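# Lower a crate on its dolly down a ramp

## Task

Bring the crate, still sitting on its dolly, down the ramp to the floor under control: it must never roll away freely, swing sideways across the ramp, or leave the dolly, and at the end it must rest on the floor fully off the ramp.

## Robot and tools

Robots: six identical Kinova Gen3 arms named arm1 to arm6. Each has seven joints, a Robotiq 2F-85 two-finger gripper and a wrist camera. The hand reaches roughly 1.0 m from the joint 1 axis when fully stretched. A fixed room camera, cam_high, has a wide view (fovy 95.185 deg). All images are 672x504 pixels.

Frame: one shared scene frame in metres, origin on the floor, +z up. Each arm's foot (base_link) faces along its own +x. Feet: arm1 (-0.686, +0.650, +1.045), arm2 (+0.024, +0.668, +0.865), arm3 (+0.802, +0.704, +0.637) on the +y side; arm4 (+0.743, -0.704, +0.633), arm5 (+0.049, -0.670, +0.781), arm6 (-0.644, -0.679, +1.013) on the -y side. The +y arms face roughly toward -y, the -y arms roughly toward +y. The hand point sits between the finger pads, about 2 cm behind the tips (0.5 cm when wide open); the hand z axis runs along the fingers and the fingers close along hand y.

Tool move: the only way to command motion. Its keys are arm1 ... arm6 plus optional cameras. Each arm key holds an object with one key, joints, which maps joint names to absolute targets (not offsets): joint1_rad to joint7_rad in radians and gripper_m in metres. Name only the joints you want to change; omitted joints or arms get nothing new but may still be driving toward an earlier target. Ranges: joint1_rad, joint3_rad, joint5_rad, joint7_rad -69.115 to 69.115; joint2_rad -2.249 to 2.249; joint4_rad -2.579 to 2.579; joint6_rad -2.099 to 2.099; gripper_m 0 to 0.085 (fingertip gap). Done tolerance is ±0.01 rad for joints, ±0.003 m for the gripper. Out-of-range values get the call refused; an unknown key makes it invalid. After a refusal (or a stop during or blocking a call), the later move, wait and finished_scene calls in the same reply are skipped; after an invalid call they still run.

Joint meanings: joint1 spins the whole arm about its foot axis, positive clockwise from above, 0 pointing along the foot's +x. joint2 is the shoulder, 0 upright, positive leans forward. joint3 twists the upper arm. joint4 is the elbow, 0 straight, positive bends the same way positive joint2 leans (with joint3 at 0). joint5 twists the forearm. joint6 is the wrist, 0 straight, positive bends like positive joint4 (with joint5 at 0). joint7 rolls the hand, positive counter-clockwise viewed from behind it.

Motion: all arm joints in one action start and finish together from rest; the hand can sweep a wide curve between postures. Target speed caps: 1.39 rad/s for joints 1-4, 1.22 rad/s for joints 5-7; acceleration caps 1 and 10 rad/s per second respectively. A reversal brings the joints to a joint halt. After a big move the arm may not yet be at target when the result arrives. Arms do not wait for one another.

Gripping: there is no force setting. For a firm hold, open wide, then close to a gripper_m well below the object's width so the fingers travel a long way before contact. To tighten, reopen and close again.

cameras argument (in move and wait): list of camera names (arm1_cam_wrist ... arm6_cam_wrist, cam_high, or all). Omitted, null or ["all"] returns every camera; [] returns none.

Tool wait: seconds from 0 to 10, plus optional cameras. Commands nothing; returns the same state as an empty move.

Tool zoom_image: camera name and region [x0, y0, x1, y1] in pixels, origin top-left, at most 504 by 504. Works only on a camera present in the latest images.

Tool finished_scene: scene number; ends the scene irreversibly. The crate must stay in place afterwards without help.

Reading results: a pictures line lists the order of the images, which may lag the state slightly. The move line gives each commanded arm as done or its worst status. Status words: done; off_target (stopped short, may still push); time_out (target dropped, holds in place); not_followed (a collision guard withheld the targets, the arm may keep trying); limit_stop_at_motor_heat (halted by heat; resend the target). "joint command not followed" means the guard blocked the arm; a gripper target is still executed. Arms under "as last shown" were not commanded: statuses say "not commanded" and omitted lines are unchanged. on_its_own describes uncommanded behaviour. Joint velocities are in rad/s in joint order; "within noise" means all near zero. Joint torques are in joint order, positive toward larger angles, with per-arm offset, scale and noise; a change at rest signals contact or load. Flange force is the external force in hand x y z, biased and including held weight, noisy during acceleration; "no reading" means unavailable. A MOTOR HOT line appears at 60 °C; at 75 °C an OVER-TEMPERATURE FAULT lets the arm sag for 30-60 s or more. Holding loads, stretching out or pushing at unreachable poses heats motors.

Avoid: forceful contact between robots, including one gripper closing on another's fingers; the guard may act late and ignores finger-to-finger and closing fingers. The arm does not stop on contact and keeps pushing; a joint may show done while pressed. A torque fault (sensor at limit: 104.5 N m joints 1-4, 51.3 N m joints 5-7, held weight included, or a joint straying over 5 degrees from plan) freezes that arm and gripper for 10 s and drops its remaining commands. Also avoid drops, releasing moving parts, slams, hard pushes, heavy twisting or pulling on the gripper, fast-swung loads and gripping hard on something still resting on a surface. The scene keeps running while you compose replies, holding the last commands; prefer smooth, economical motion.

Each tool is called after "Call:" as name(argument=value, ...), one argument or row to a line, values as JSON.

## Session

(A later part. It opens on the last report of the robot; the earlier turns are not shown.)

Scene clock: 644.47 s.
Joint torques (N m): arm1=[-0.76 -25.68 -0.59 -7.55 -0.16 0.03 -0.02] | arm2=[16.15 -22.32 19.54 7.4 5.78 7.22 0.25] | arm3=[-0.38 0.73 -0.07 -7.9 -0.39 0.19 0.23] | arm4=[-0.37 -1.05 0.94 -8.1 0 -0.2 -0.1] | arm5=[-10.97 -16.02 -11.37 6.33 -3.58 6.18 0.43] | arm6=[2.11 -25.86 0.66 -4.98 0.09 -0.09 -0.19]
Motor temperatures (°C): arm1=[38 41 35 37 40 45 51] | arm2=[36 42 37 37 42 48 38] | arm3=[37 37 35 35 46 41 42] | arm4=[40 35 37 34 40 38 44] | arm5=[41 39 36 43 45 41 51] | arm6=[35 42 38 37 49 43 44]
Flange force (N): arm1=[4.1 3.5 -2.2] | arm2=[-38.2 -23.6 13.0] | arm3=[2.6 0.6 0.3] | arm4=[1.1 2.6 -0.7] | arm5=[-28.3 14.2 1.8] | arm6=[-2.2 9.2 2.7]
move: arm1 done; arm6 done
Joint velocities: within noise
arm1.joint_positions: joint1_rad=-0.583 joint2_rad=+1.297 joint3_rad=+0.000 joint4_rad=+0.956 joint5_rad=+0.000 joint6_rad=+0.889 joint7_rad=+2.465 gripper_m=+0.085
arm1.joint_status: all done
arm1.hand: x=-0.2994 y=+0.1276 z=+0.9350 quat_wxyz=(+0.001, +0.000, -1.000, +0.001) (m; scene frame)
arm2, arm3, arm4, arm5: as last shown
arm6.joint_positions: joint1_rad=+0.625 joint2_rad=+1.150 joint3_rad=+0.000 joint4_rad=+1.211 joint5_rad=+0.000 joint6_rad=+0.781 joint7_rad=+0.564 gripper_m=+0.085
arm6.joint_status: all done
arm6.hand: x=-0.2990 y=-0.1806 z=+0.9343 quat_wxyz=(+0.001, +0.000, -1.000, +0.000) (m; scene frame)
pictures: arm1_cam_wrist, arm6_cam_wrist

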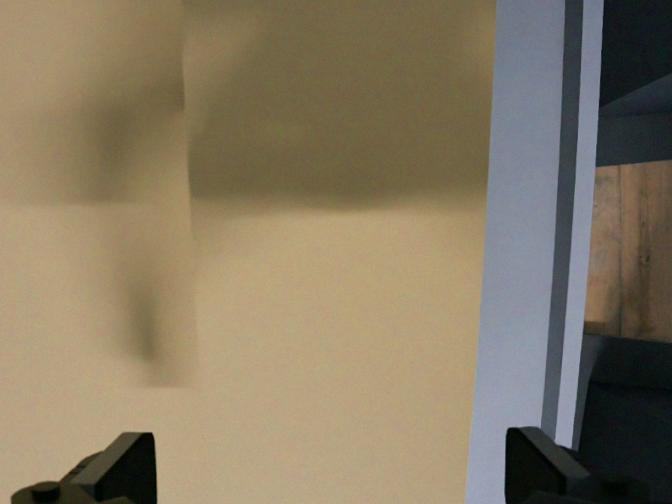

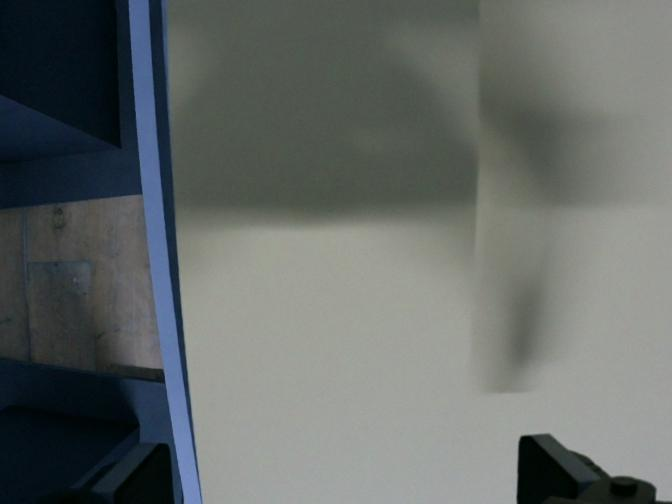

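Call:
move(
  arm1={"joints":{"joint2_rad":1.329,"joint4_rad":0.9469,"joint6_rad":0.8657}},
  arm6={"joints":{"joint2_rad":1.1837,"joint4_rad":1.2081,"joint6_rad":0.7498}},
  cameras=["arm1_cam_wrist","arm6_cam_wrist"],
)

Call:
move(
  arm1={"joints":{"gripper_m":0.04}},
  arm6={"joints":{"gripper_m":0.04}},
  cameras=["arm1_cam_wrist","arm6_cam_wrist"],
)

Scene clock: 653.90 s.
Joint torques (N m): arm1=[-0.64 -24.58 -0.54 -6.96 -0.15 0.08 0] | arm2=[17.63 -22.57 21.09 7.63 6.32 7.4 0.26] | arm3=[-0.46 0.75 -0.1 -7.97 -0.37 0.18 0.21] | arm4=[-0.48 -0.95 0.88 -8.01 0.02 -0.18 -0.14] | arm5=[-11.22 -16.27 -11.64 6.54 -3.66 6.37 0.45] | arm6=[1.76 -17.49 0.5 -2.14 0.21 -0.2 -0.2]
Motor temperatures (°C): arm1=[38 41 35 37 39 45 51] | arm2=[36 42 37 37 42 48 38] | arm3=[37 37 35 35 46 41 42] | arm4=[40 35 37 34 40 38 44] | arm5=[41 39 36 43 45 41 51] | arm6=[35 42 38 37 49 43 44]
Flange force (N): arm1=[3.9 3.7 -4.0] | arm2=[-40.8 -23.4 13.8] | arm3=[2.8 0.5 0.6] | arm4=[1.2 2.3 -0.9] | arm5=[-29.0 14.7 2.7] | arm6=[-1.9 7.7 -11.3]
move: arm1 done; arm6 done
Joint velocities: within noise
arm1.joint_positions: joint1_rad=-0.583 joint2_rad=+1.329 joint3_rad=+0.000 joint4_rad=+0.947 joint5_rad=+0.000 joint6_rad=+0.866 joint7_rad=+2.465 gripper_m=+0.085
arm1.joint_status: all done
arm1.hand: x=-0.3002 y=+0.1285 z=+0.9164 quat_wxyz=(+0.001, +0.000, -1.000, +0.001) (m; scene frame)
arm2, arm3, arm4, arm5: as last shown
arm6.joint_positions: joint1_rad=+0.625 joint2_rad=+1.184 joint3_rad=+0.000 joint4_rad=+1.208 joint5_rad=+0.000 joint6_rad=+0.750 joint7_rad=+0.564 gripper_m=+0.085
arm6.joint_status: all done
arm6.hand: x=-0.2998 y=-0.1817 z=+0.9146 quat_wxyz=(+0.001, +0.000, -1.000, +0.000) (m; scene frame)
pictures: arm1_cam_wrist, arm6_cam_wrist

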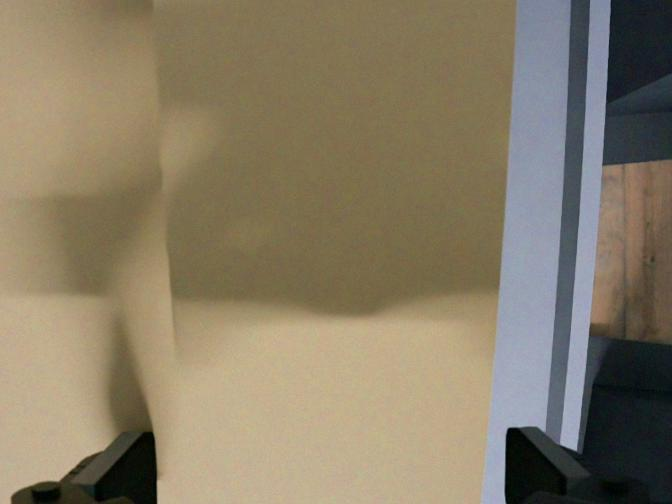

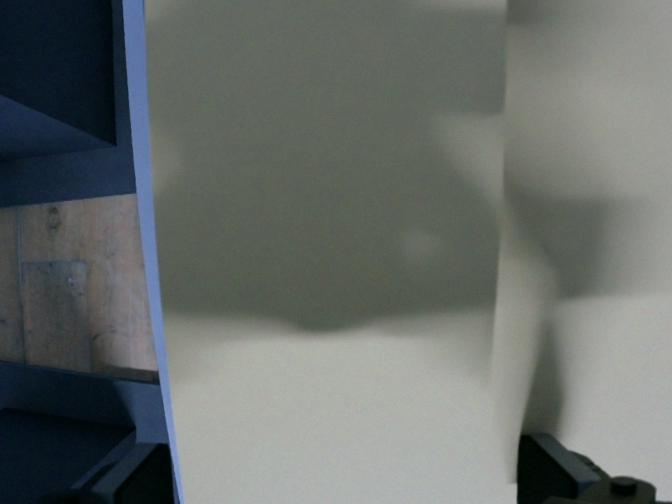

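Scene clock: 654.73 s.
Joint torques (N m): arm1=[24.89 28.05 18.6 -4.21 7.07 -13.8 -1.57] | arm2=[36.51 -33.13 40.23 9.5 12.85 11.44 0.25] | arm3=[-0.33 0.72 -0.09 -7.88 -0.33 0.17 0.21] | arm4=[-0.39 -0.95 1.01 -7.99 -0.05 -0.1 -0.08] | arm5=[-23.37 -15.57 -25.56 11.33 -7.94 9.35 0.52] | arm6=[-22.64 32.54 -22.41 -6.87 -5.29 -16.49 1.61]
Motor temperatures (°C): arm1=[38 41 35 37 40 45 51] | arm2=[36 42 37 37 42 48 38] | arm3=[37 37 35 35 46 41 42] | arm4=[40 35 37 34 40 38 44] | arm5=[41 39 36 43 45 41 51] | arm6=[35 42 38 37 49 43 44]
Flange force (N): arm1=[3.7 65.3 -114.3] | arm2=[-75.0 -23.6 40.0] | arm3=[2.6 0.6 0.2] | arm4=[1.1 2.8 -0.7] | arm5=[-55.2 16.5 6.8] | arm6=[-0.1 -60.3 -128.0]
move: arm1 off_target; arm6 off_target
Joint velocities: within noise
arm1.joint_positions: joint1_rad=-0.583 joint2_rad=+1.328 joint3_rad=+0.000 joint4_rad=+0.947 joint5_rad=+0.000 joint6_rad=+0.866 joint7_rad=+2.465 gripper_m=+0.062
arm1.joint_status: gripper_m off_target (ended at +0.062, target +0.040)
arm1.hand: x=-0.3000 y=+0.1284 z=+0.9167 quat_wxyz=(+0.000, +0.000, -1.000, +0.001) (m; scene frame)
arm2, arm5: as last shown
arm3.joint_positions: joint1_rad=+0.122 joint2_rad=-0.381 joint3_rad=-0.087 joint4_rad=+1.598 joint5_rad=-0.061 joint6_rad=+1.940 joint7_rad=+1.793 gripper_m=+0.085
arm3.joint_status: not commanded
arm3.hand: x=+0.7897 y=+0.5743 z=+1.1108 quat_wxyz=(-0.009, -0.641, -0.767, -0.014) (m; scene frame)
arm4.joint_positions: joint1_rad=+0.397 joint2_rad=-0.338 joint3_rad=-0.039 joint4_rad=+1.515 joint5_rad=-0.061 joint6_rad=+1.956 joint7_rad=+1.483 gripper_m=+0.085
arm4.joint_status: not commanded
arm4.hand: x=+0.8005 y=-0.5655 z=+1.1251 quat_wxyz=(+0.006, +0.535, -0.845, -0.020) (m; scene frame)
arm5.hand: x=+0.2349 y=-0.1999 z=+0.7686 quat_wxyz=(-0.001, +0.000, -1.000, +0.002) (m; scene frame)
arm6.joint_positions: joint1_rad=+0.625 joint2_rad=+1.183 joint3_rad=+0.000 joint4_rad=+1.208 joint5_rad=+0.000 joint6_rad=+0.750 joint7_rad=+0.564 gripper_m=+0.062
arm6.joint_status: gripper_m off_target (ended at +0.062, target +0.040)
arm6.hand: x=-0.2997 y=-0.1816 z=+0.9149 quat_wxyz=(+0.001, +0.000, -1.000, +0.000) (m; scene frame)
pictures: arm1_cam_wrist, arm6_cam_wrist

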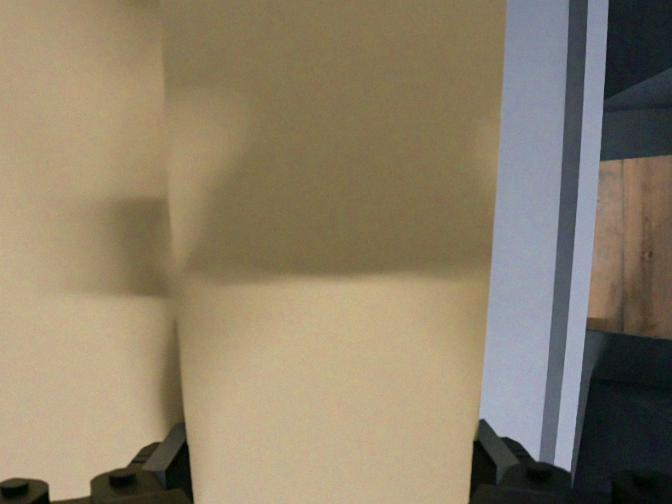

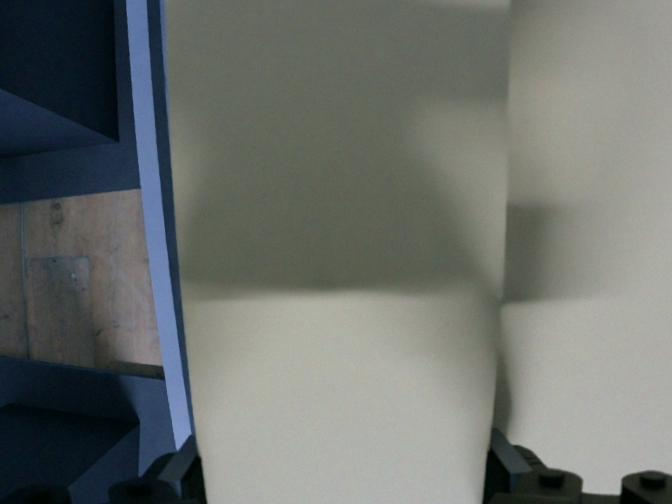

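Call:
move(
  arm1={"joints":{"joint2_rad":1.323,"joint6_rad":0.8717}},
  arm6={"joints":{"joint2_rad":1.1777,"joint6_rad":0.7558}},
  arm2={"joints":{"joint1_rad":-0.6225,"joint2_rad":1.1903,"joint4_rad":1.1749,"joint6_rad":0.7764,"joint7_rad":2.6596}},
  arm5={"joints":{"joint1_rad":0.3023,"joint2_rad":0.8994,"joint4_rad":1.5695,"joint6_rad":0.6727,"joint7_rad":0.4179}},
  cameras=["arm2_cam_wrist"],
)

Call:
move(
  arm2={"joints":{"joint2_rad":0.9138,"joint4_rad":1.1438,"joint6_rad":1.084,"gripper_m":0.085}},
  arm5={"joints":{"joint2_rad":0.6278,"joint4_rad":1.428,"joint6_rad":1.0858,"gripper_m":0.085}},
  cameras=[],
)

Call:
move(
  arm2={"joints":{"joint1_rad":-0.0322,"joint2_rad":0.78,"joint4_rad":1.4368,"joint6_rad":0.9248,"joint7_rad":3.2499}},
  arm5={"joints":{"joint1_rad":-0.3864,"joint2_rad":0.5701,"joint4_rad":1.5359,"joint6_rad":1.0356,"joint7_rad":-0.2708}},
  cameras=["arm2_cam_wrist","arm5_cam_wrist","cam_high"],
)

Call:
zoom_image(
  camera="cam_high",
  region=[320, 80, 450, 210],
)

Scene clock: 679.43 s.
Joint torques (N m): arm1=[33.21 -12.14 25.55 0.69 9.12 3.01 -2.13] | arm2=[-1.83 -26.61 2.05 -4.2 -0.14 -0.23 0.33] | arm3=[-0.35 0.77 -0.06 -7.88 -0.41 0.22 0.24] | arm4=[-0.36 -1.03 0.93 -8.08 0 -0.17 -0.12] | arm5=[-0.45 -23.27 0.77 -5.92 0.07 -0.26 0.2] | arm6=[-27.72 -4.09 -28.07 4.74 -8.72 1.83 0.82]
Motor temperatures (°C): arm1=[40 42 36 37 40 47 51] | arm2=[40 44 40 37 44 49 38] | arm3=[36 37 35 35 46 41 42] | arm4=[40 35 37 34 40 38 44] | arm5=[42 39 37 43 46 42 51] | arm6=[36 43 39 37 49 45 44]
Flange force (N): arm1=[-38.6 28.4 -17.5] | arm2=[-3.5 -13.9 3.7] | arm3=[2.6 0.7 0.4] | arm4=[1.1 2.5 -0.7] | arm5=[-1.6 1.4 2.5] | arm6=[-43.8 -14.0 -29.7]
move: arm1 done; arm2 done; arm5 done; arm6 done
Joint velocities: within noise
arm1.joint_positions: joint1_rad=-0.583 joint2_rad=+1.323 joint3_rad=+0.000 joint4_rad=+0.947 joint5_rad=+0.000 joint6_rad=+0.872 joint7_rad=+2.465 gripper_m=+0.062
arm1.joint_status: all done
arm1.hand: x=-0.2998 y=+0.1281 z=+0.9203 quat_wxyz=(+0.001, +0.000, -1.000, +0.001) (m; scene frame)
arm2.joint_positions: joint1_rad=-0.623 joint2_rad=+1.190 joint3_rad=+0.000 joint4_rad=+1.175 joint5_rad=+0.000 joint6_rad=+0.776 joint7_rad=+2.660 gripper_m=+0.000
arm2.joint_status: all done
arm2.hand: x=+0.2864 y=+0.1156 z=+0.7725 quat_wxyz=(-0.002, +0.000, -1.000, +0.000) (m; scene frame)
arm3, arm4: as last shown
arm5.joint_positions: joint1_rad=+0.302 joint2_rad=+0.899 joint3_rad=+0.000 joint4_rad=+1.570 joint5_rad=+0.000 joint6_rad=+0.673 joint7_rad=+0.418 gripper_m=+0.000
arm5.joint_status: all done
arm5.hand: x=+0.2849 y=-0.2001 z=+0.7687 quat_wxyz=(-0.001, +0.000, -1.000, +0.002) (m; scene frame)
arm6.joint_positions: joint1_rad=+0.625 joint2_rad=+1.178 joint3_rad=+0.000 joint4_rad=+1.208 joint5_rad=+0.000 joint6_rad=+0.756 joint7_rad=+0.564 gripper_m=+0.062
arm6.joint_status: all done
arm6.hand: x=-0.2997 y=-0.1814 z=+0.9182 quat_wxyz=(+0.001, +0.000, -1.000, +0.000) (m; scene frame)
pictures: arm2_cam_wrist

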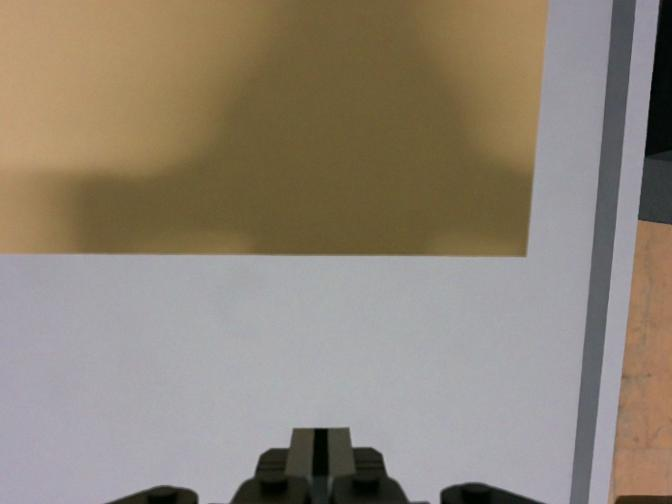

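Scene clock: 680.80 s.
Joint torques (N m): arm1=[33.22 -12.32 25.58 0.56 9.11 3 -2.1] | arm2=[-1.86 -25.5 1.97 -5.82 -0.1 -0.17 0.3] | arm3=[-0.38 0.72 -0.01 -7.9 -0.36 0.18 0.28] | arm4=[-0.43 -0.98 0.87 -8 -0.07 -0.12 -0.08] | arm5=[-0.44 -21.66 0.72 -8.22 0.03 -0.23 0.16] | arm6=[-27.68 -4.14 -28.04 4.7 -8.71 1.84 0.8]
Motor temperatures (°C): arm1=[40 42 36 37 40 46 51] | arm2=[40 44 40 37 44 49 38] | arm3=[36 37 35 35 46 41 42] | arm4=[40 35 37 34 40 38 44] | arm5=[42 39 37 43 46 42 51] | arm6=[36 43 39 37 49 45 44]
Flange force (N): arm1=[-38.4 28.7 -17.3] | arm2=[-4.0 -14.5 -0.3] | arm3=[2.5 1.0 0.3] | arm4=[1.0 2.4 -0.8] | arm5=[-1.9 2.4 1.5] | arm6=[-43.7 -14.1 -29.6]
move: arm2 done; arm5 done
Joint velocities: within noise
arm1, arm3, arm4, arm6: as last shown
arm2.joint_positions: joint1_rad=-0.623 joint2_rad=+0.914 joint3_rad=+0.000 joint4_rad=+1.144 joint5_rad=+0.000 joint6_rad=+1.084 joint7_rad=+2.660 gripper_m=+0.085
arm2.joint_status: all done
arm2.hand: x=+0.2857 y=+0.1157 z=+0.9504 quat_wxyz=(-0.002, +0.000, -1.000, +0.000) (m; scene frame)
arm5.joint_positions: joint1_rad=+0.302 joint2_rad=+0.628 joint3_rad=+0.000 joint4_rad=+1.428 joint5_rad=+0.000 joint6_rad=+1.086 joint7_rad=+0.418 gripper_m=+0.085
arm5.joint_status: all done
arm5.hand: x=+0.2845 y=-0.1995 z=+0.9468 quat_wxyz=(-0.001, +0.000, -1.000, +0.002) (m; scene frame)
arm6.hand: x=-0.2996 y=-0.1814 z=+0.9182 quat_wxyz=(+0.001, +0.000, -1.000, +0.000) (m; scene frame)
pictures: none
No camera images: "cameras" was empty.

Scene clock: 682.77 s.
Joint torques (N m): arm1=[33.23 -12.34 25.58 0.55 9.13 3 -2.14] | arm2=[-1.82 -23.04 1.97 -5.17 -0.11 -0.24 0.38] | arm3=[-0.4 0.77 -0.16 -7.87 -0.36 0.22 0.26] | arm4=[-0.36 -0.93 0.92 -8.05 0.01 -0.11 -0.08] | arm5=[-0.48 -20.55 0.62 -8.02 0.04 -0.28 0.19] | arm6=[-27.72 -4.15 -28.08 4.66 -8.73 1.83 0.82]
Motor temperatures (°C): arm1=[40 42 36 37 40 46 51] | arm2=[39 44 40 37 44 49 38] | arm3=[36 37 35 35 46 41 42] | arm4=[40 35 37 34 40 38 44] | arm5=[42 39 37 43 46 42 51] | arm6=[37 43 40 37 49 45 44]
Flange force (N): arm1=[-38.4 28.6 -17.3] | arm2=[4.5 -11.4 0.2] | arm3=[2.7 0.5 0.3] | arm4=[1.2 2.6 -0.5] | arm5=[0.1 3.1 1.6] | arm6=[-43.7 -14.2 -29.6]
move: arm2 done; arm5 done
Joint velocities: within noise
arm1, arm3, arm4, arm6: as last shown
arm2.joint_positions: joint1_rad=-0.032 joint2_rad=+0.780 joint3_rad=+0.000 joint4_rad=+1.437 joint5_rad=+0.000 joint6_rad=+0.925 joint7_rad=+3.250 gripper_m=+0.085
arm2.joint_status: all done
arm2.hand: x=-0.0594 y=+0.1272 z=+0.9488 quat_wxyz=(-0.002, +0.000, -1.000, +0.000) (m; scene frame)
arm5.joint_positions: joint1_rad=-0.386 joint2_rad=+0.570 joint3_rad=+0.000 joint4_rad=+1.536 joint5_rad=+0.000 joint6_rad=+1.036 joint7_rad=-0.271 gripper_m=+0.085
arm5.joint_status: all done
arm5.hand: x=-0.0605 y=-0.1833 z=+0.9459 quat_wxyz=(-0.001, +0.000, -1.000, +0.002) (m; scene frame)
pictures: arm2_cam_wrist, arm5_cam_wrist, cam_high

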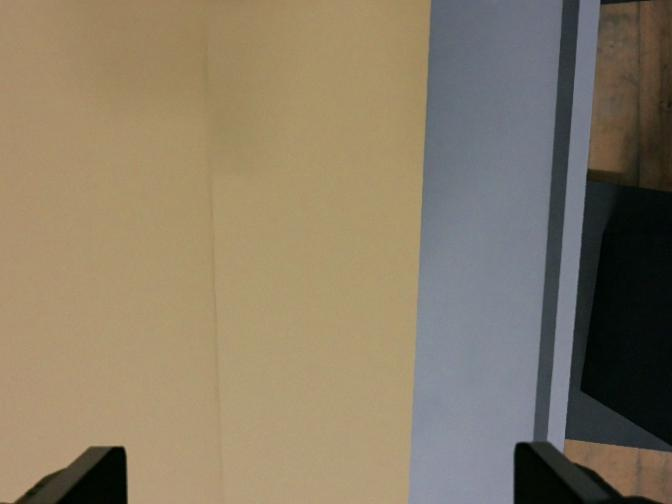

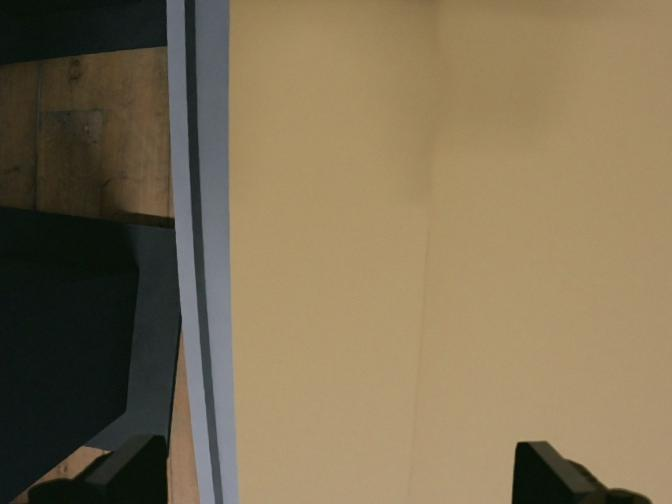

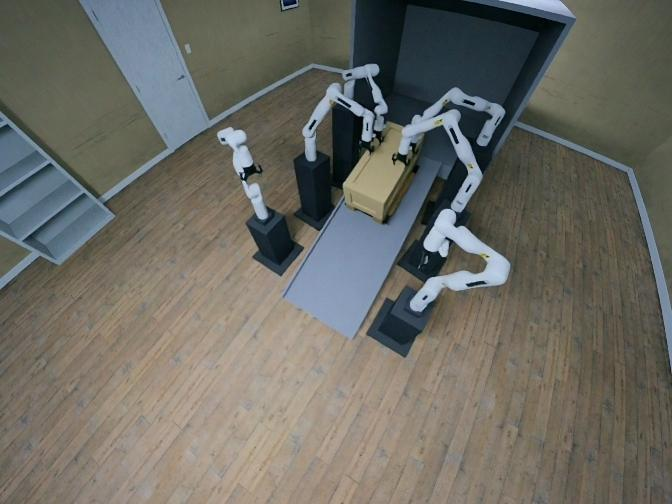

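Scaled by 3.877 from the camera's 672x504 image, which has a finer 960x720 frame.

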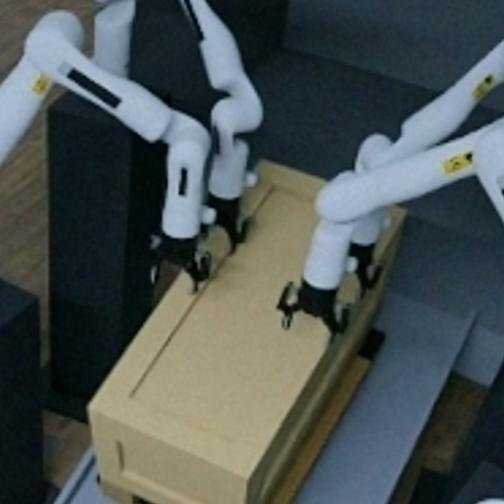

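Call:
move(
  arm2={"joints":{"joint1_rad":-0.0331,"joint2_rad":0.9475,"joint4_rad":1.4616,"joint6_rad":0.7325,"joint7_rad":3.249}},
  arm5={"joints":{"joint1_rad":-0.3886,"joint2_rad":0.7032,"joint4_rad":1.6566,"joint6_rad":0.7818,"joint7_rad":-0.273}},
  cameras=["arm2_cam_wrist","arm5_cam_wrist"],
)

Call:
move(
  arm2={"joints":{"gripper_m":0.04}},
  arm5={"joints":{"gripper_m":0.04}},
  cameras=["arm2_cam_wrist","arm5_cam_wrist"],
)

Scene clock: 702.90 s.
Joint torques (N m): arm1=[35.53 -14.04 27.48 0.78 9.69 3.68 -2.44] | arm2=[-1.43 -8.91 2.23 -1.67 0.07 -1.87 0.31] | arm3=[-0.44 0.68 -0.05 -7.87 -0.37 0.25 0.23] | arm4=[-0.43 -1.01 0.89 -7.99 -0.02 -0.11 -0.13] | arm5=[-2.05 8.11 -1.37 -0.79 -0.51 -3.59 0.39] | arm6=[-28.52 -7.54 -29.15 6.46 -9.52 3.96 0.47]
Motor temperatures (°C): arm1=[42 41 37 36 40 46 51] | arm2=[39 44 39 37 43 48 38] | arm3=[36 37 35 35 46 41 42] | arm4=[40 35 37 34 40 38 44] | arm5=[42 40 37 43 45 42 51] | arm6=[38 42 41 37 50 44 44]
Flange force (N): arm1=[-42.4 28.5 -13.2] | arm2=[2.6 -1.0 -27.8] | arm3=[2.4 0.7 0.4] | arm4=[0.9 2.3 -0.8] | arm5=[-7.4 -17.0 -59.9] | arm6=[-49.8 -8.7 -19.6]
move: arm2 done; arm5 done
Joint velocities: within noise
arm1, arm3, arm4, arm6: as last shown
arm2.joint_positions: joint1_rad=-0.033 joint2_rad=+0.947 joint3_rad=+0.000 joint4_rad=+1.462 joint5_rad=+0.000 joint6_rad=+0.733 joint7_rad=+3.249 gripper_m=+0.085
arm2.joint_status: all done
arm2.hand: x=-0.0589 y=+0.1221 z=+0.8509 quat_wxyz=(-0.002, +0.001, -1.000, +0.000) (m; scene frame)
arm5.joint_positions: joint1_rad=-0.389 joint2_rad=+0.703 joint3_rad=+0.000 joint4_rad=+1.657 joint5_rad=+0.000 joint6_rad=+0.782 joint7_rad=-0.273 gripper_m=+0.085
arm5.joint_status: all done
arm5.hand: x=-0.0604 y=-0.1876 z=+0.8500 quat_wxyz=(-0.001, +0.000, -1.000, +0.002) (m; scene frame)
pictures: arm2_cam_wrist, arm5_cam_wrist

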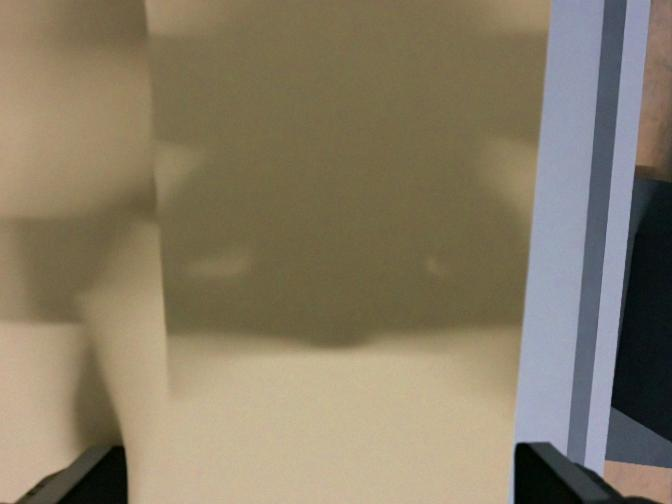

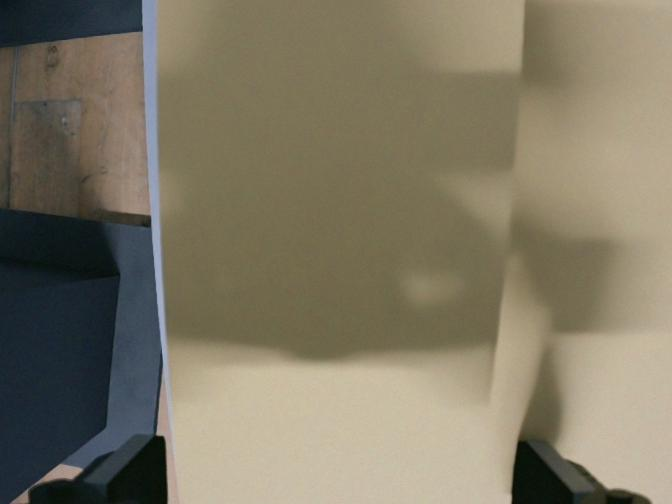

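Scene clock: 703.73 s.
Joint torques (N m): arm1=[35.99 -20.85 28.38 8.9 10.45 12.32 -1.85] | arm2=[3.56 48.48 6.85 -21.39 1.5 -30.74 -0.97] | arm3=[-0.43 0.72 -0.07 -7.98 -0.38 0.2 0.24] | arm4=[-0.45 -0.97 0.94 -8.04 -0.02 -0.19 -0.1] | arm5=[-4.22 55.08 -3.49 -4.62 1.55 -19.65 2.8] | arm6=[-31.66 -10.68 -31.95 5.76 -10.17 4.46 0.81]
Motor temperatures (°C): arm1=[42 41 37 36 40 46 51] | arm2=[39 44 39 37 43 49 38] | arm3=[36 37 35 35 46 41 42] | arm4=[40 35 37 34 40 38 44] | arm5=[42 40 37 43 45 42 51] | arm6=[38 42 41 37 50 44 44]
Flange force (N): arm1=[-62.4 4.2 15.4] | arm2=[-19.2 96.6 -182.0] | arm3=[2.6 0.7 0.6] | arm4=[1.2 2.6 -0.8] | arm5=[-20.2 -75.8 -175.6] | arm6=[-54.0 -10.7 -13.5]
move: arm2 off_target; arm5 off_target
TORQUE WARNING: arm2's joint6_rad reached its warning level (29.4 N m). A warning alone does not stop the arm.
Joint velocities: within noise
arm1, arm3, arm4, arm6: as last shown
arm1.hand: x=-0.2998 y=+0.1281 z=+0.9202 quat_wxyz=(+0.001, +0.000, -1.000, +0.001) (m; scene frame)
arm2.joint_positions: joint1_rad=-0.033 joint2_rad=+0.945 joint3_rad=+0.000 joint4_rad=+1.462 joint5_rad=+0.000 joint6_rad=+0.733 joint7_rad=+3.249 gripper_m=+0.067
arm2.joint_status: gripper_m off_target (ended at +0.067, target +0.040)
arm2.hand: x=-0.0590 y=+0.1214 z=+0.8523 quat_wxyz=(-0.002, +0.000, -1.000, +0.002) (m; scene frame)
arm5.joint_positions: joint1_rad=-0.389 joint2_rad=+0.701 joint3_rad=+0.000 joint4_rad=+1.657 joint5_rad=+0.000 joint6_rad=+0.782 joint7_rad=-0.273 gripper_m=+0.069
arm5.joint_status: gripper_m off_target (ended at +0.069, target +0.040)
arm5.hand: x=-0.0605 y=-0.1873 z=+0.8508 quat_wxyz=(-0.001, +0.000, -1.000, +0.001) (m; scene frame)
arm6.hand: x=-0.2996 y=-0.1815 z=+0.9182 quat_wxyz=(+0.001, +0.000, -1.000, +0.000) (m; scene frame)
pictures: arm2_cam_wrist, arm5_cam_wrist

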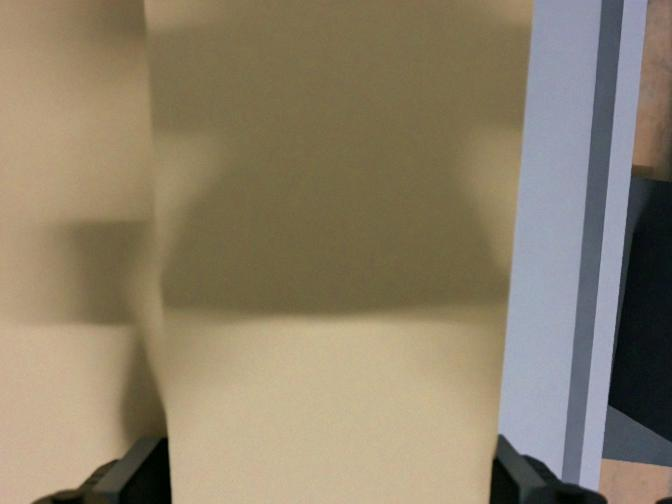

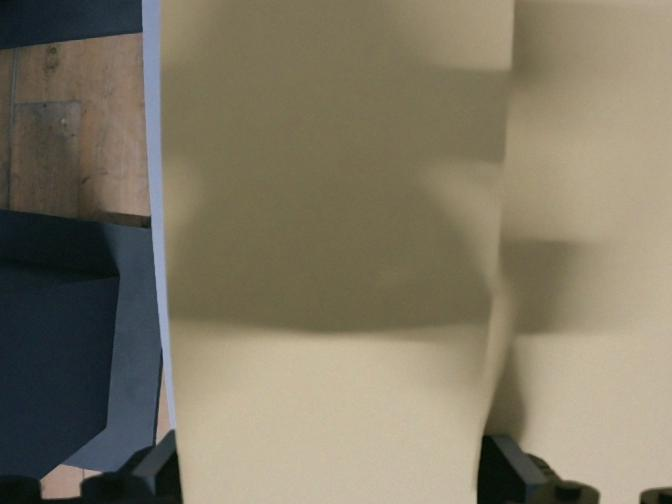

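Call:
move(
  arm2={"joints":{"joint2_rad":0.9335,"joint6_rad":0.7465}},
  arm5={"joints":{"joint2_rad":0.6882,"joint6_rad":0.7968}},
  cameras=["arm2_cam_wrist","arm5_cam_wrist"],
)

Scene clock: 709.63 s.
Joint torques (N m): arm1=[33.77 -15.85 26.34 4.6 9.48 7.2 -2.14] | arm2=[-1.17 -4.69 3.14 -24.51 0.7 -19.54 0.17] | arm3=[-0.44 0.76 0.01 -7.88 -0.39 0.18 0.23] | arm4=[-0.45 -1.01 0.93 -7.96 0 -0.17 -0.09] | arm5=[-0.69 17.28 0.68 -9.71 1.76 -14.11 1.32] | arm6=[-29.46 -7.01 -29.58 3.18 -9.25 1.69 0.75]
Motor temperatures (°C): arm1=[42 41 37 37 40 46 51] | arm2=[38 45 39 37 43 51 38] | arm3=[36 37 35 35 46 41 42] | arm4=[40 35 37 34 40 38 44] | arm5=[41 41 37 43 45 43 51] | arm6=[38 42 41 37 50 44 44]
Flange force (N): arm1=[-48.8 16.0 -2.9] | arm2=[-6.3 55.4 -65.4] | arm3=[2.6 0.9 0.2] | arm4=[1.0 2.6 -1.1] | arm5=[-9.1 -45.5 -93.5] | arm6=[-45.2 -17.3 -25.3]
move: arm2 done; arm5 done
TORQUE WARNING: arm2's joint6_rad reached its warning level (29.4 N m). A warning alone does not stop the arm.
Joint velocities: within noise
arm1, arm3, arm4, arm6: as last shown
arm1.hand: x=-0.2998 y=+0.1281 z=+0.9203 quat_wxyz=(+0.001, +0.000, -1.000, +0.001) (m; scene frame)
arm2.joint_positions: joint1_rad=-0.033 joint2_rad=+0.933 joint3_rad=+0.000 joint4_rad=+1.462 joint5_rad=+0.000 joint6_rad=+0.747 joint7_rad=+3.249 gripper_m=+0.062
arm2.joint_status: all done
arm2.on_its_own: gripper_m moved -0.005 toward your old target +0.040
arm2.hand: x=-0.0590 y=+0.1225 z=+0.8586 quat_wxyz=(-0.002, +0.000, -1.000, +0.000) (m; scene frame)
arm5.joint_positions: joint1_rad=-0.389 joint2_rad=+0.688 joint3_rad=+0.000 joint4_rad=+1.657 joint5_rad=+0.000 joint6_rad=+0.797 joint7_rad=-0.273 gripper_m=+0.061
arm5.joint_status: all done
arm5.on_its_own: gripper_m moved -0.008 toward your old target +0.040
arm5.hand: x=-0.0600 y=-0.1891 z=+0.8573 quat_wxyz=(-0.001, +0.000, -1.000, +0.002) (m; scene frame)
arm6.hand: x=-0.2996 y=-0.1814 z=+0.9182 quat_wxyz=(+0.001, +0.000, -1.000, +0.000) (m; scene frame)
pictures: arm2_cam_wrist, arm5_cam_wrist

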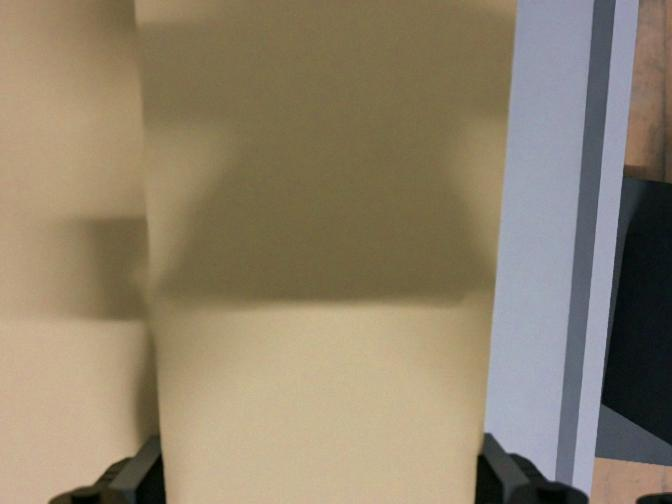

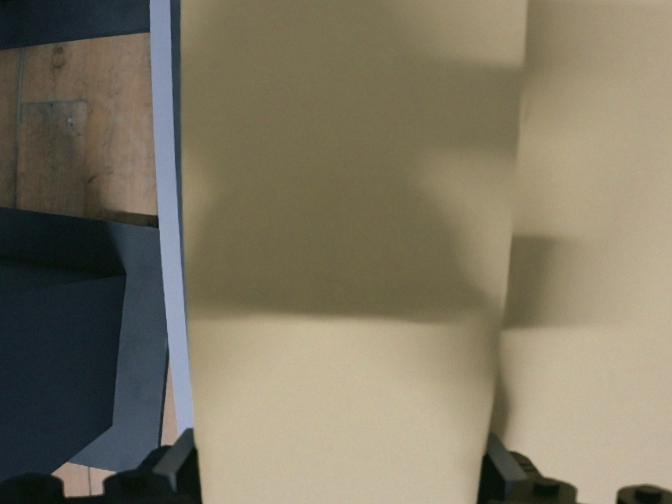

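Call:
move(
  arm1={"joints":{"gripper_m":0.085}},
  arm6={"joints":{"gripper_m":0.085}},
  cameras=[],
)

Call:
move(
  arm1={"joints":{"joint2_rad":1.0,"joint4_rad":1.0,"joint6_rad":1.14}},
  arm6={"joints":{"joint2_rad":0.85,"joint4_rad":1.22,"joint6_rad":1.07}},
  cameras=["arm1_cam_wrist","cam_high"],
)

Call:
move(
  arm2={"joints":{"joint1_rad":-0.2174,"joint2_rad":0.9705,"joint4_rad":1.4877,"joint6_rad":0.6834,"joint7_rad":3.0647}},
  arm5={"joints":{"joint1_rad":-0.1841,"joint2_rad":0.7167,"joint4_rad":1.7144,"joint6_rad":0.7105,"joint7_rad":-0.0685}},
  cameras=["arm2_cam_wrist","arm5_cam_wrist","cam_high"],
)

Scene clock: 749.07 s.
Joint torques (N m): arm1=[-0.77 -25.72 -0.55 -7.45 -0.15 0.05 -0.03] | arm2=[22.48 -16.16 28.55 -26.55 10.74 -17.79 0.54] | arm3=[-0.4 0.77 -0.05 -7.86 -0.41 0.22 0.18] | arm4=[-0.41 -1.01 0.93 -7.94 -0.05 -0.19 -0.12] | arm5=[-18.24 7.88 -19.41 -18.35 -9.11 -16.52 -0.63] | arm6=[2.11 -25.89 0.65 -4.8 0.07 -0.08 -0.18]
Motor temperatures (°C): arm1=[45 40 38 36 41 47 51] | arm2=[37 43 37 39 42 55 38] | arm3=[36 37 34 35 46 41 42] | arm4=[40 35 37 34 40 38 44] | arm5=[41 41 37 43 45 46 51] | arm6=[40 40 43 37 51 44 44]
Flange force (N): arm1=[4.2 3.6 -2.3] | arm2=[-48.8 45.3 -41.6] | arm3=[2.7 0.5 0.3] | arm4=[1.0 2.4 -1.3] | arm5=[-49.7 -45.9 -76.9] | arm6=[-2.1 9.2 2.9]
move: arm1 done; arm6 done
Joint velocities: within noise
arm1.joint_positions: joint1_rad=-0.583 joint2_rad=+1.323 joint3_rad=+0.000 joint4_rad=+0.947 joint5_rad=+0.000 joint6_rad=+0.872 joint7_rad=+2.465 gripper_m=+0.085
arm1.joint_status: all done
arm1.hand: x=-0.2998 y=+0.1281 z=+0.9203 quat_wxyz=(+0.001, +0.000, -1.000, +0.001) (m; scene frame)
arm2.joint_positions: joint1_rad=-0.033 joint2_rad=+0.934 joint3_rad=+0.000 joint4_rad=+1.462 joint5_rad=+0.000 joint6_rad=+0.747 joint7_rad=+3.249 gripper_m=+0.062
arm2.joint_status: not commanded
arm2.hand: x=-0.0587 y=+0.1224 z=+0.8585 quat_wxyz=(-0.002, +0.001, -1.000, +0.000) (m; scene frame)
arm3, arm4: as last shown
arm5.joint_positions: joint1_rad=-0.388 joint2_rad=+0.688 joint3_rad=+0.000 joint4_rad=+1.657 joint5_rad=+0.000 joint6_rad=+0.797 joint7_rad=-0.273 gripper_m=+0.061
arm5.joint_status: not commanded
arm5.hand: x=-0.0598 y=-0.1891 z=+0.8573 quat_wxyz=(-0.001, +0.000, -1.000, +0.002) (m; scene frame)
arm6.joint_positions: joint1_rad=+0.625 joint2_rad=+1.178 joint3_rad=+0.000 joint4_rad=+1.208 joint5_rad=+0.000 joint6_rad=+0.756 joint7_rad=+0.564 gripper_m=+0.085
arm6.joint_status: all done
arm6.hand: x=-0.2997 y=-0.1814 z=+0.9182 quat_wxyz=(+0.001, +0.000, -1.000, +0.000) (m; scene frame)
pictures: none
No camera images: "cameras" was empty.

Scene clock: 750.53 s.
Joint torques (N m): arm1=[-0.79 -24.44 -0.67 -8.86 -0.15 0.06 -0.01] | arm2=[23.2 -16.32 29.31 -26.66 11.07 -17.79 0.58] | arm3=[-0.41 0.74 -0.04 -7.92 -0.36 0.23 0.25] | arm4=[-0.42 -1.02 0.95 -8.05 0.01 -0.18 -0.1] | arm5=[-18.84 8.05 -19.97 -18.3 -9.44 -16.55 -0.67] | arm6=[2.12 -24.28 0.6 -6.61 0.08 -0.08 -0.17]
Motor temperatures (°C): arm1=[45 40 38 36 41 46 51] | arm2=[37 43 37 39 43 55 38] | arm3=[36 37 34 35 46 41 42] | arm4=[40 35 37 34 40 38 44] | arm5=[41 41 37 43 45 46 51] | arm6=[40 40 43 37 51 44 44]
Flange force (N): arm1=[4.6 4.1 -0.5] | arm2=[-50.2 45.4 -41.3] | arm3=[2.6 0.8 0.5] | arm4=[1.1 2.6 -0.8] | arm5=[-51.0 -45.6 -77.3] | arm6=[-2.3 9.3 0.3]
move: arm1 done; arm6 done
Joint velocities: within noise
arm1.joint_positions: joint1_rad=-0.583 joint2_rad=+1.000 joint3_rad=+0.000 joint4_rad=+1.000 joint5_rad=+0.000 joint6_rad=+1.140 joint7_rad=+2.465 gripper_m=+0.085
arm1.joint_status: all done
arm1.hand: x=-0.3047 y=+0.1348 z=+1.1159 quat_wxyz=(+0.000, +0.000, -1.000, +0.001) (m; scene frame)
arm2.joint_positions: joint1_rad=-0.033 joint2_rad=+0.933 joint3_rad=+0.000 joint4_rad=+1.462 joint5_rad=+0.000 joint6_rad=+0.747 joint7_rad=+3.249 gripper_m=+0.062
arm2.joint_status: not commanded
arm2.hand: x=-0.0590 y=+0.1224 z=+0.8585 quat_wxyz=(-0.002, +0.000, -1.000, +0.000) (m; scene frame)
arm3.joint_positions: joint1_rad=+0.122 joint2_rad=-0.381 joint3_rad=-0.087 joint4_rad=+1.598 joint5_rad=-0.061 joint6_rad=+1.940 joint7_rad=+1.793 gripper_m=+0.085
arm3.joint_status: not commanded
arm3.hand: x=+0.7897 y=+0.5743 z=+1.1108 quat_wxyz=(-0.009, -0.641, -0.767, -0.014) (m; scene frame)
arm4.joint_positions: joint1_rad=+0.397 joint2_rad=-0.338 joint3_rad=-0.039 joint4_rad=+1.515 joint5_rad=-0.061 joint6_rad=+1.956 joint7_rad=+1.483 gripper_m=+0.085
arm4.joint_status: not commanded
arm4.hand: x=+0.8005 y=-0.5655 z=+1.1251 quat_wxyz=(+0.006, +0.535, -0.845, -0.020) (m; scene frame)
arm5.joint_positions: joint1_rad=-0.389 joint2_rad=+0.688 joint3_rad=+0.000 joint4_rad=+1.657 joint5_rad=+0.000 joint6_rad=+0.797 joint7_rad=-0.273 gripper_m=+0.061
arm5.joint_status: not commanded
arm5.hand: x=-0.0600 y=-0.1891 z=+0.8573 quat_wxyz=(-0.001, +0.000, -1.000, +0.002) (m; scene frame)
arm6.joint_positions: joint1_rad=+0.625 joint2_rad=+0.850 joint3_rad=+0.000 joint4_rad=+1.220 joint5_rad=+0.000 joint6_rad=+1.070 joint7_rad=+0.564 gripper_m=+0.085
arm6.joint_status: all done
arm6.hand: x=-0.3054 y=-0.1913 z=+1.1130 quat_wxyz=(+0.001, +0.000, -1.000, -0.001) (m; scene frame)
pictures: arm1_cam_wrist, cam_high

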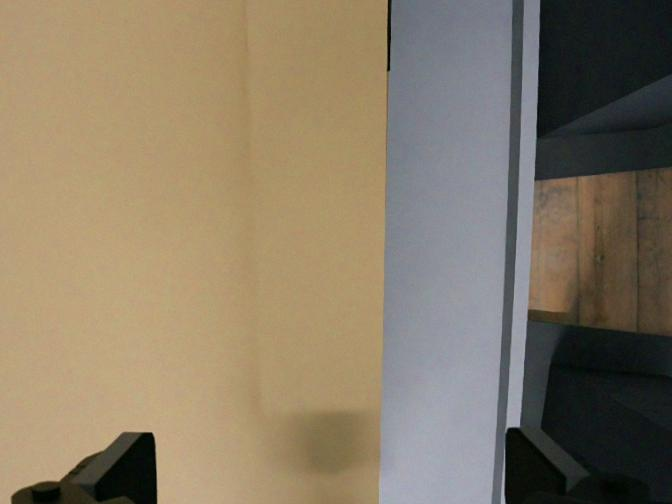

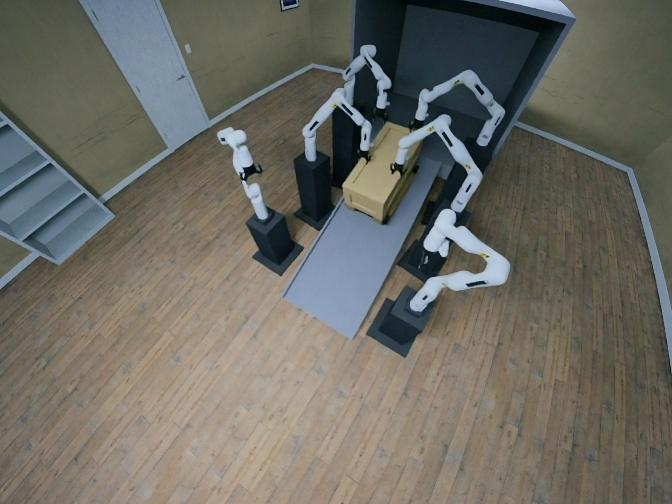

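Scene clock: 751.77 s.
Joint torques (N m): arm1=[-0.8 -24.45 -0.66 -8.84 -0.17 0.06 -0.02] | arm2=[26.66 -21 33.42 -26.4 11.37 -16.16 0.47] | arm3=[-0.41 0.69 -0.07 -7.82 -0.35 0.2 0.24] | arm4=[-0.43 -1.02 0.93 -8.02 -0.02 -0.14 -0.14] | arm5=[-24.6 13.49 -27.14 -18.48 -11.8 -17.31 -1.28] | arm6=[2.13 -24.23 0.6 -6.59 0.07 -0.09 -0.17]
Motor temperatures (°C): arm1=[44 40 38 36 41 46 51] | arm2=[37 43 38 40 43 55 38] | arm3=[36 37 34 35 46 41 42] | arm4=[40 35 37 34 40 38 44] | arm5=[41 41 37 43 45 46 51] | arm6=[40 40 43 37 51 44 44]
Flange force (N): arm1=[4.6 4.0 -0.5] | arm2=[-47.7 49.2 -32.5] | arm3=[2.4 0.7 0.0] | arm4=[1.0 2.4 -0.8] | arm5=[-54.7 -57.6 -94.2] | arm6=[-2.3 9.4 0.1]
move: arm2 done; arm5 done
TORQUE WARNING: arm2's joint6_rad reached its warning level (29.4 N m). A warning alone does not stop the arm.
Joint velocities: within noise
arm1, arm3, arm4, arm6: as last shown
arm1.hand: x=-0.3046 y=+0.1348 z=+1.1159 quat_wxyz=(+0.000, +0.000, -1.000, +0.001) (m; scene frame)
arm2.joint_positions: joint1_rad=-0.217 joint2_rad=+0.971 joint3_rad=+0.000 joint4_rad=+1.488 joint5_rad=+0.000 joint6_rad=+0.683 joint7_rad=+3.065 gripper_m=+0.062
arm2.joint_status: all done
arm2.hand: x=+0.0422 y=+0.1223 z=+0.8333 quat_wxyz=(-0.002, +0.000, -1.000, +0.000) (m; scene frame)
arm5.joint_positions: joint1_rad=-0.184 joint2_rad=+0.717 joint3_rad=+0.000 joint4_rad=+1.714 joint5_rad=+0.000 joint6_rad=+0.710 joint7_rad=-0.069 gripper_m=+0.061
arm5.joint_status: all done
arm5.hand: x=+0.0406 y=-0.1877 z=+0.8312 quat_wxyz=(-0.001, +0.000, -1.000, +0.002) (m; scene frame)
arm6.hand: x=-0.3053 y=-0.1913 z=+1.1130 quat_wxyz=(+0.001, +0.000, -1.000, -0.001) (m; scene frame)
pictures: arm2_cam_wrist, arm5_cam_wrist, cam_high

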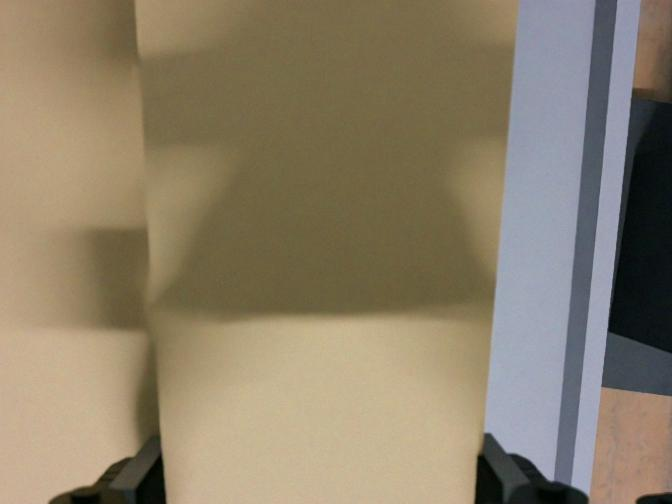

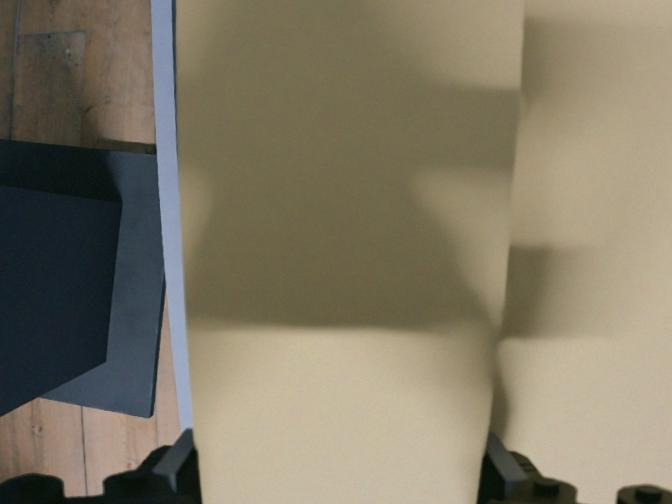

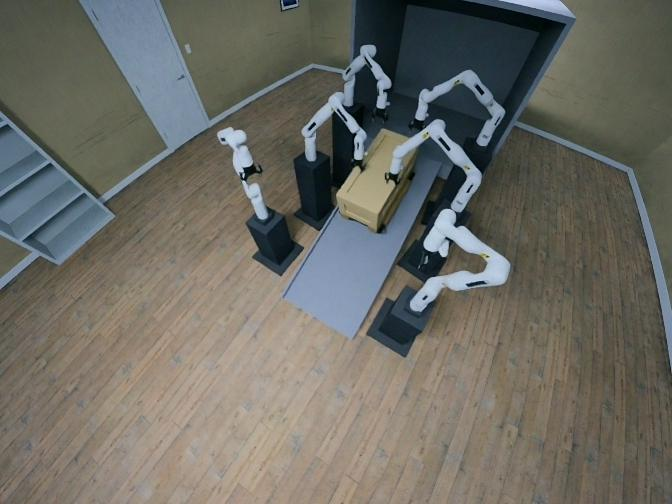

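Call:
move(
  arm2={"joints":{"joint1_rad":-0.3964,"joint2_rad":1.037,"joint4_rad":1.4334,"joint6_rad":0.6712,"joint7_rad":2.8857}},
  arm5={"joints":{"joint1_rad":0.022,"joint2_rad":0.778,"joint4_rad":1.6953,"joint6_rad":0.6683,"joint7_rad":0.1376}},
  cameras=[],
)

Call:
move(
  arm2={"joints":{"joint1_rad":-0.5615,"joint2_rad":1.1311,"joint4_rad":1.2946,"joint6_rad":0.7159,"joint7_rad":2.7206}},
  arm5={"joints":{"joint1_rad":0.2152,"joint2_rad":0.8684,"joint4_rad":1.596,"joint6_rad":0.6772,"joint7_rad":0.3308}},
  cameras=["arm2_cam_wrist","arm5_cam_wrist","cam_high"],
)

Scene clock: 765.23 s.
Joint torques (N m): arm1=[-0.8 -24.45 -0.63 -8.84 -0.16 0.05 -0.04] | arm2=[32.81 -21.93 39.93 -16.68 14.14 -9.53 1.58] | arm3=[-0.47 0.72 0.01 -7.92 -0.38 0.16 0.22] | arm4=[-0.44 -0.97 0.86 -8.03 0.02 -0.14 -0.12] | arm5=[-27.66 15.2 -30.71 -12.28 -11.5 -13.55 -0.68] | arm6=[2.13 -24.24 0.6 -6.61 0.06 -0.09 -0.17]
Motor temperatures (°C): arm1=[44 41 38 36 41 46 51] | arm2=[38 43 39 40 43 55 38] | arm3=[36 37 34 35 46 41 42] | arm4=[40 35 37 34 40 38 44] | arm5=[42 41 37 43 46 47 51] | arm6=[40 40 42 37 51 44 44]
Flange force (N): arm1=[4.6 4.0 -0.6] | arm2=[-54.5 37.6 -20.2] | arm3=[2.6 0.9 0.3] | arm4=[1.1 2.3 -0.8] | arm5=[-48.5 -53.8 -94.4] | arm6=[-2.3 9.3 0.2]
move: arm2 done; arm5 done
Joint velocities: within noise
arm1, arm3, arm4, arm6: as last shown
arm2.joint_positions: joint1_rad=-0.396 joint2_rad=+1.037 joint3_rad=+0.000 joint4_rad=+1.433 joint5_rad=+0.000 joint6_rad=+0.671 joint7_rad=+2.886 gripper_m=+0.062
arm2.joint_status: all done
arm2.hand: x=+0.1423 y=+0.1225 z=+0.8077 quat_wxyz=(-0.002, +0.001, -1.000, +0.000) (m; scene frame)
arm5.joint_positions: joint1_rad=+0.022 joint2_rad=+0.778 joint3_rad=+0.000 joint4_rad=+1.695 joint5_rad=+0.000 joint6_rad=+0.668 joint7_rad=+0.138 gripper_m=+0.061
arm5.joint_status: all done
arm5.hand: x=+0.1406 y=-0.1878 z=+0.8055 quat_wxyz=(-0.001, +0.000, -1.000, +0.002) (m; scene frame)
pictures: none
No camera images: "cameras" was empty.

Scene clock: 766.43 s.
Joint torques (N m): arm1=[-0.77 -24.46 -0.63 -8.85 -0.14 0.02 -0.01] | arm2=[36.43 -20.42 41.99 -8.97 15.41 -5.07 1.72] | arm3=[-0.39 0.71 -0.08 -7.92 -0.39 0.2 0.23] | arm4=[-0.45 -1.04 0.93 -8.02 -0.01 -0.15 -0.14] | arm5=[-29.21 16.71 -32.15 -3.84 -11.81 -8.52 -0.76] | arm6=[2.15 -24.24 0.6 -6.6 0.09 -0.1 -0.16]
Motor temperatures (°C): arm1=[44 41 38 36 41 46 51] | arm2=[38 43 39 40 43 55 38] | arm3=[36 37 34 35 46 41 42] | arm4=[40 35 37 34 40 38 44] | arm5=[42 41 38 43 46 47 51] | arm6=[39 40 42 37 51 44 44]
Flange force (N): arm1=[4.5 3.9 -0.6] | arm2=[-57.0 31.2 -15.5] | arm3=[2.6 0.6 0.4] | arm4=[1.0 2.4 -0.8] | arm5=[-44.1 -45.5 -88.3] | arm6=[-2.2 9.4 0.1]
move: arm2 done; arm5 done
TORQUE WARNING: arm5's joint3_rad reached its warning level (56.7 N m). A warning alone does not stop the arm.
Joint velocities: within noise
arm1, arm3, arm4, arm6: as last shown
arm2.joint_positions: joint1_rad=-0.562 joint2_rad=+1.131 joint3_rad=+0.000 joint4_rad=+1.295 joint5_rad=+0.000 joint6_rad=+0.716 joint7_rad=+2.721 gripper_m=+0.062
arm2.joint_status: all done
arm2.hand: x=+0.2425 y=+0.1225 z=+0.7822 quat_wxyz=(-0.002, +0.001, -1.000, +0.000) (m; scene frame)
arm5.joint_positions: joint1_rad=+0.215 joint2_rad=+0.868 joint3_rad=+0.000 joint4_rad=+1.596 joint5_rad=+0.000 joint6_rad=+0.677 joint7_rad=+0.331 gripper_m=+0.061
arm5.joint_status: all done
arm5.hand: x=+0.2406 y=-0.1880 z=+0.7796 quat_wxyz=(-0.001, +0.000, -1.000, +0.002) (m; scene frame)
pictures: arm2_cam_wrist, arm5_cam_wrist, cam_high

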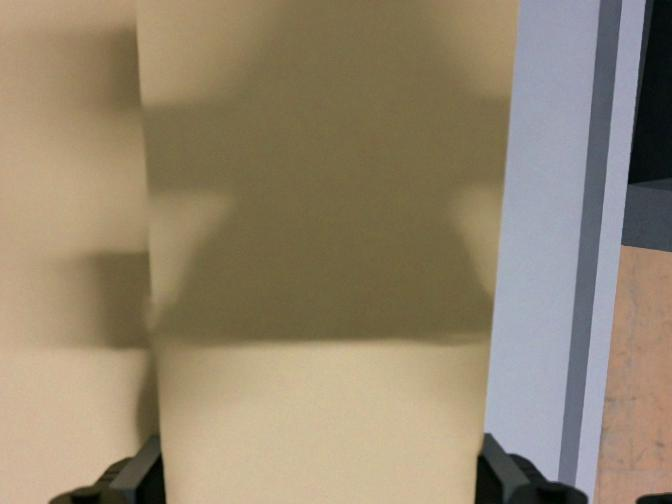

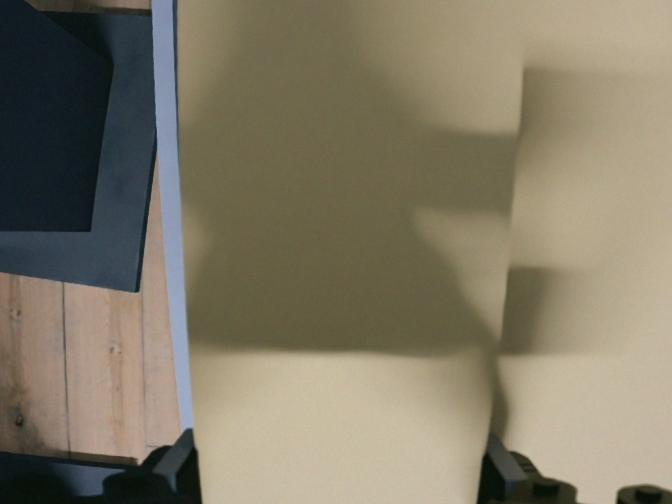

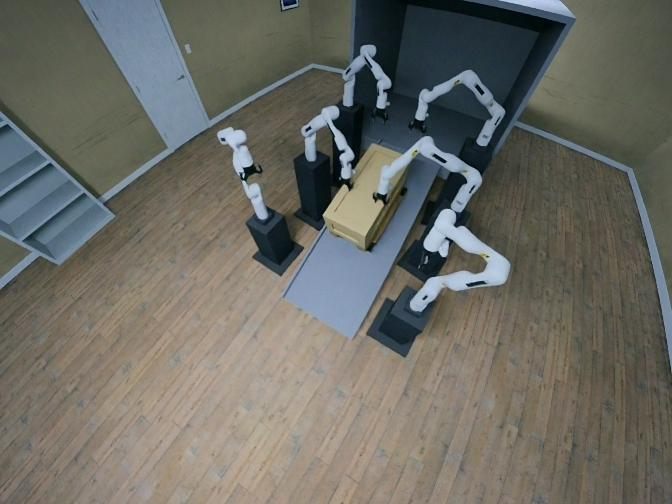

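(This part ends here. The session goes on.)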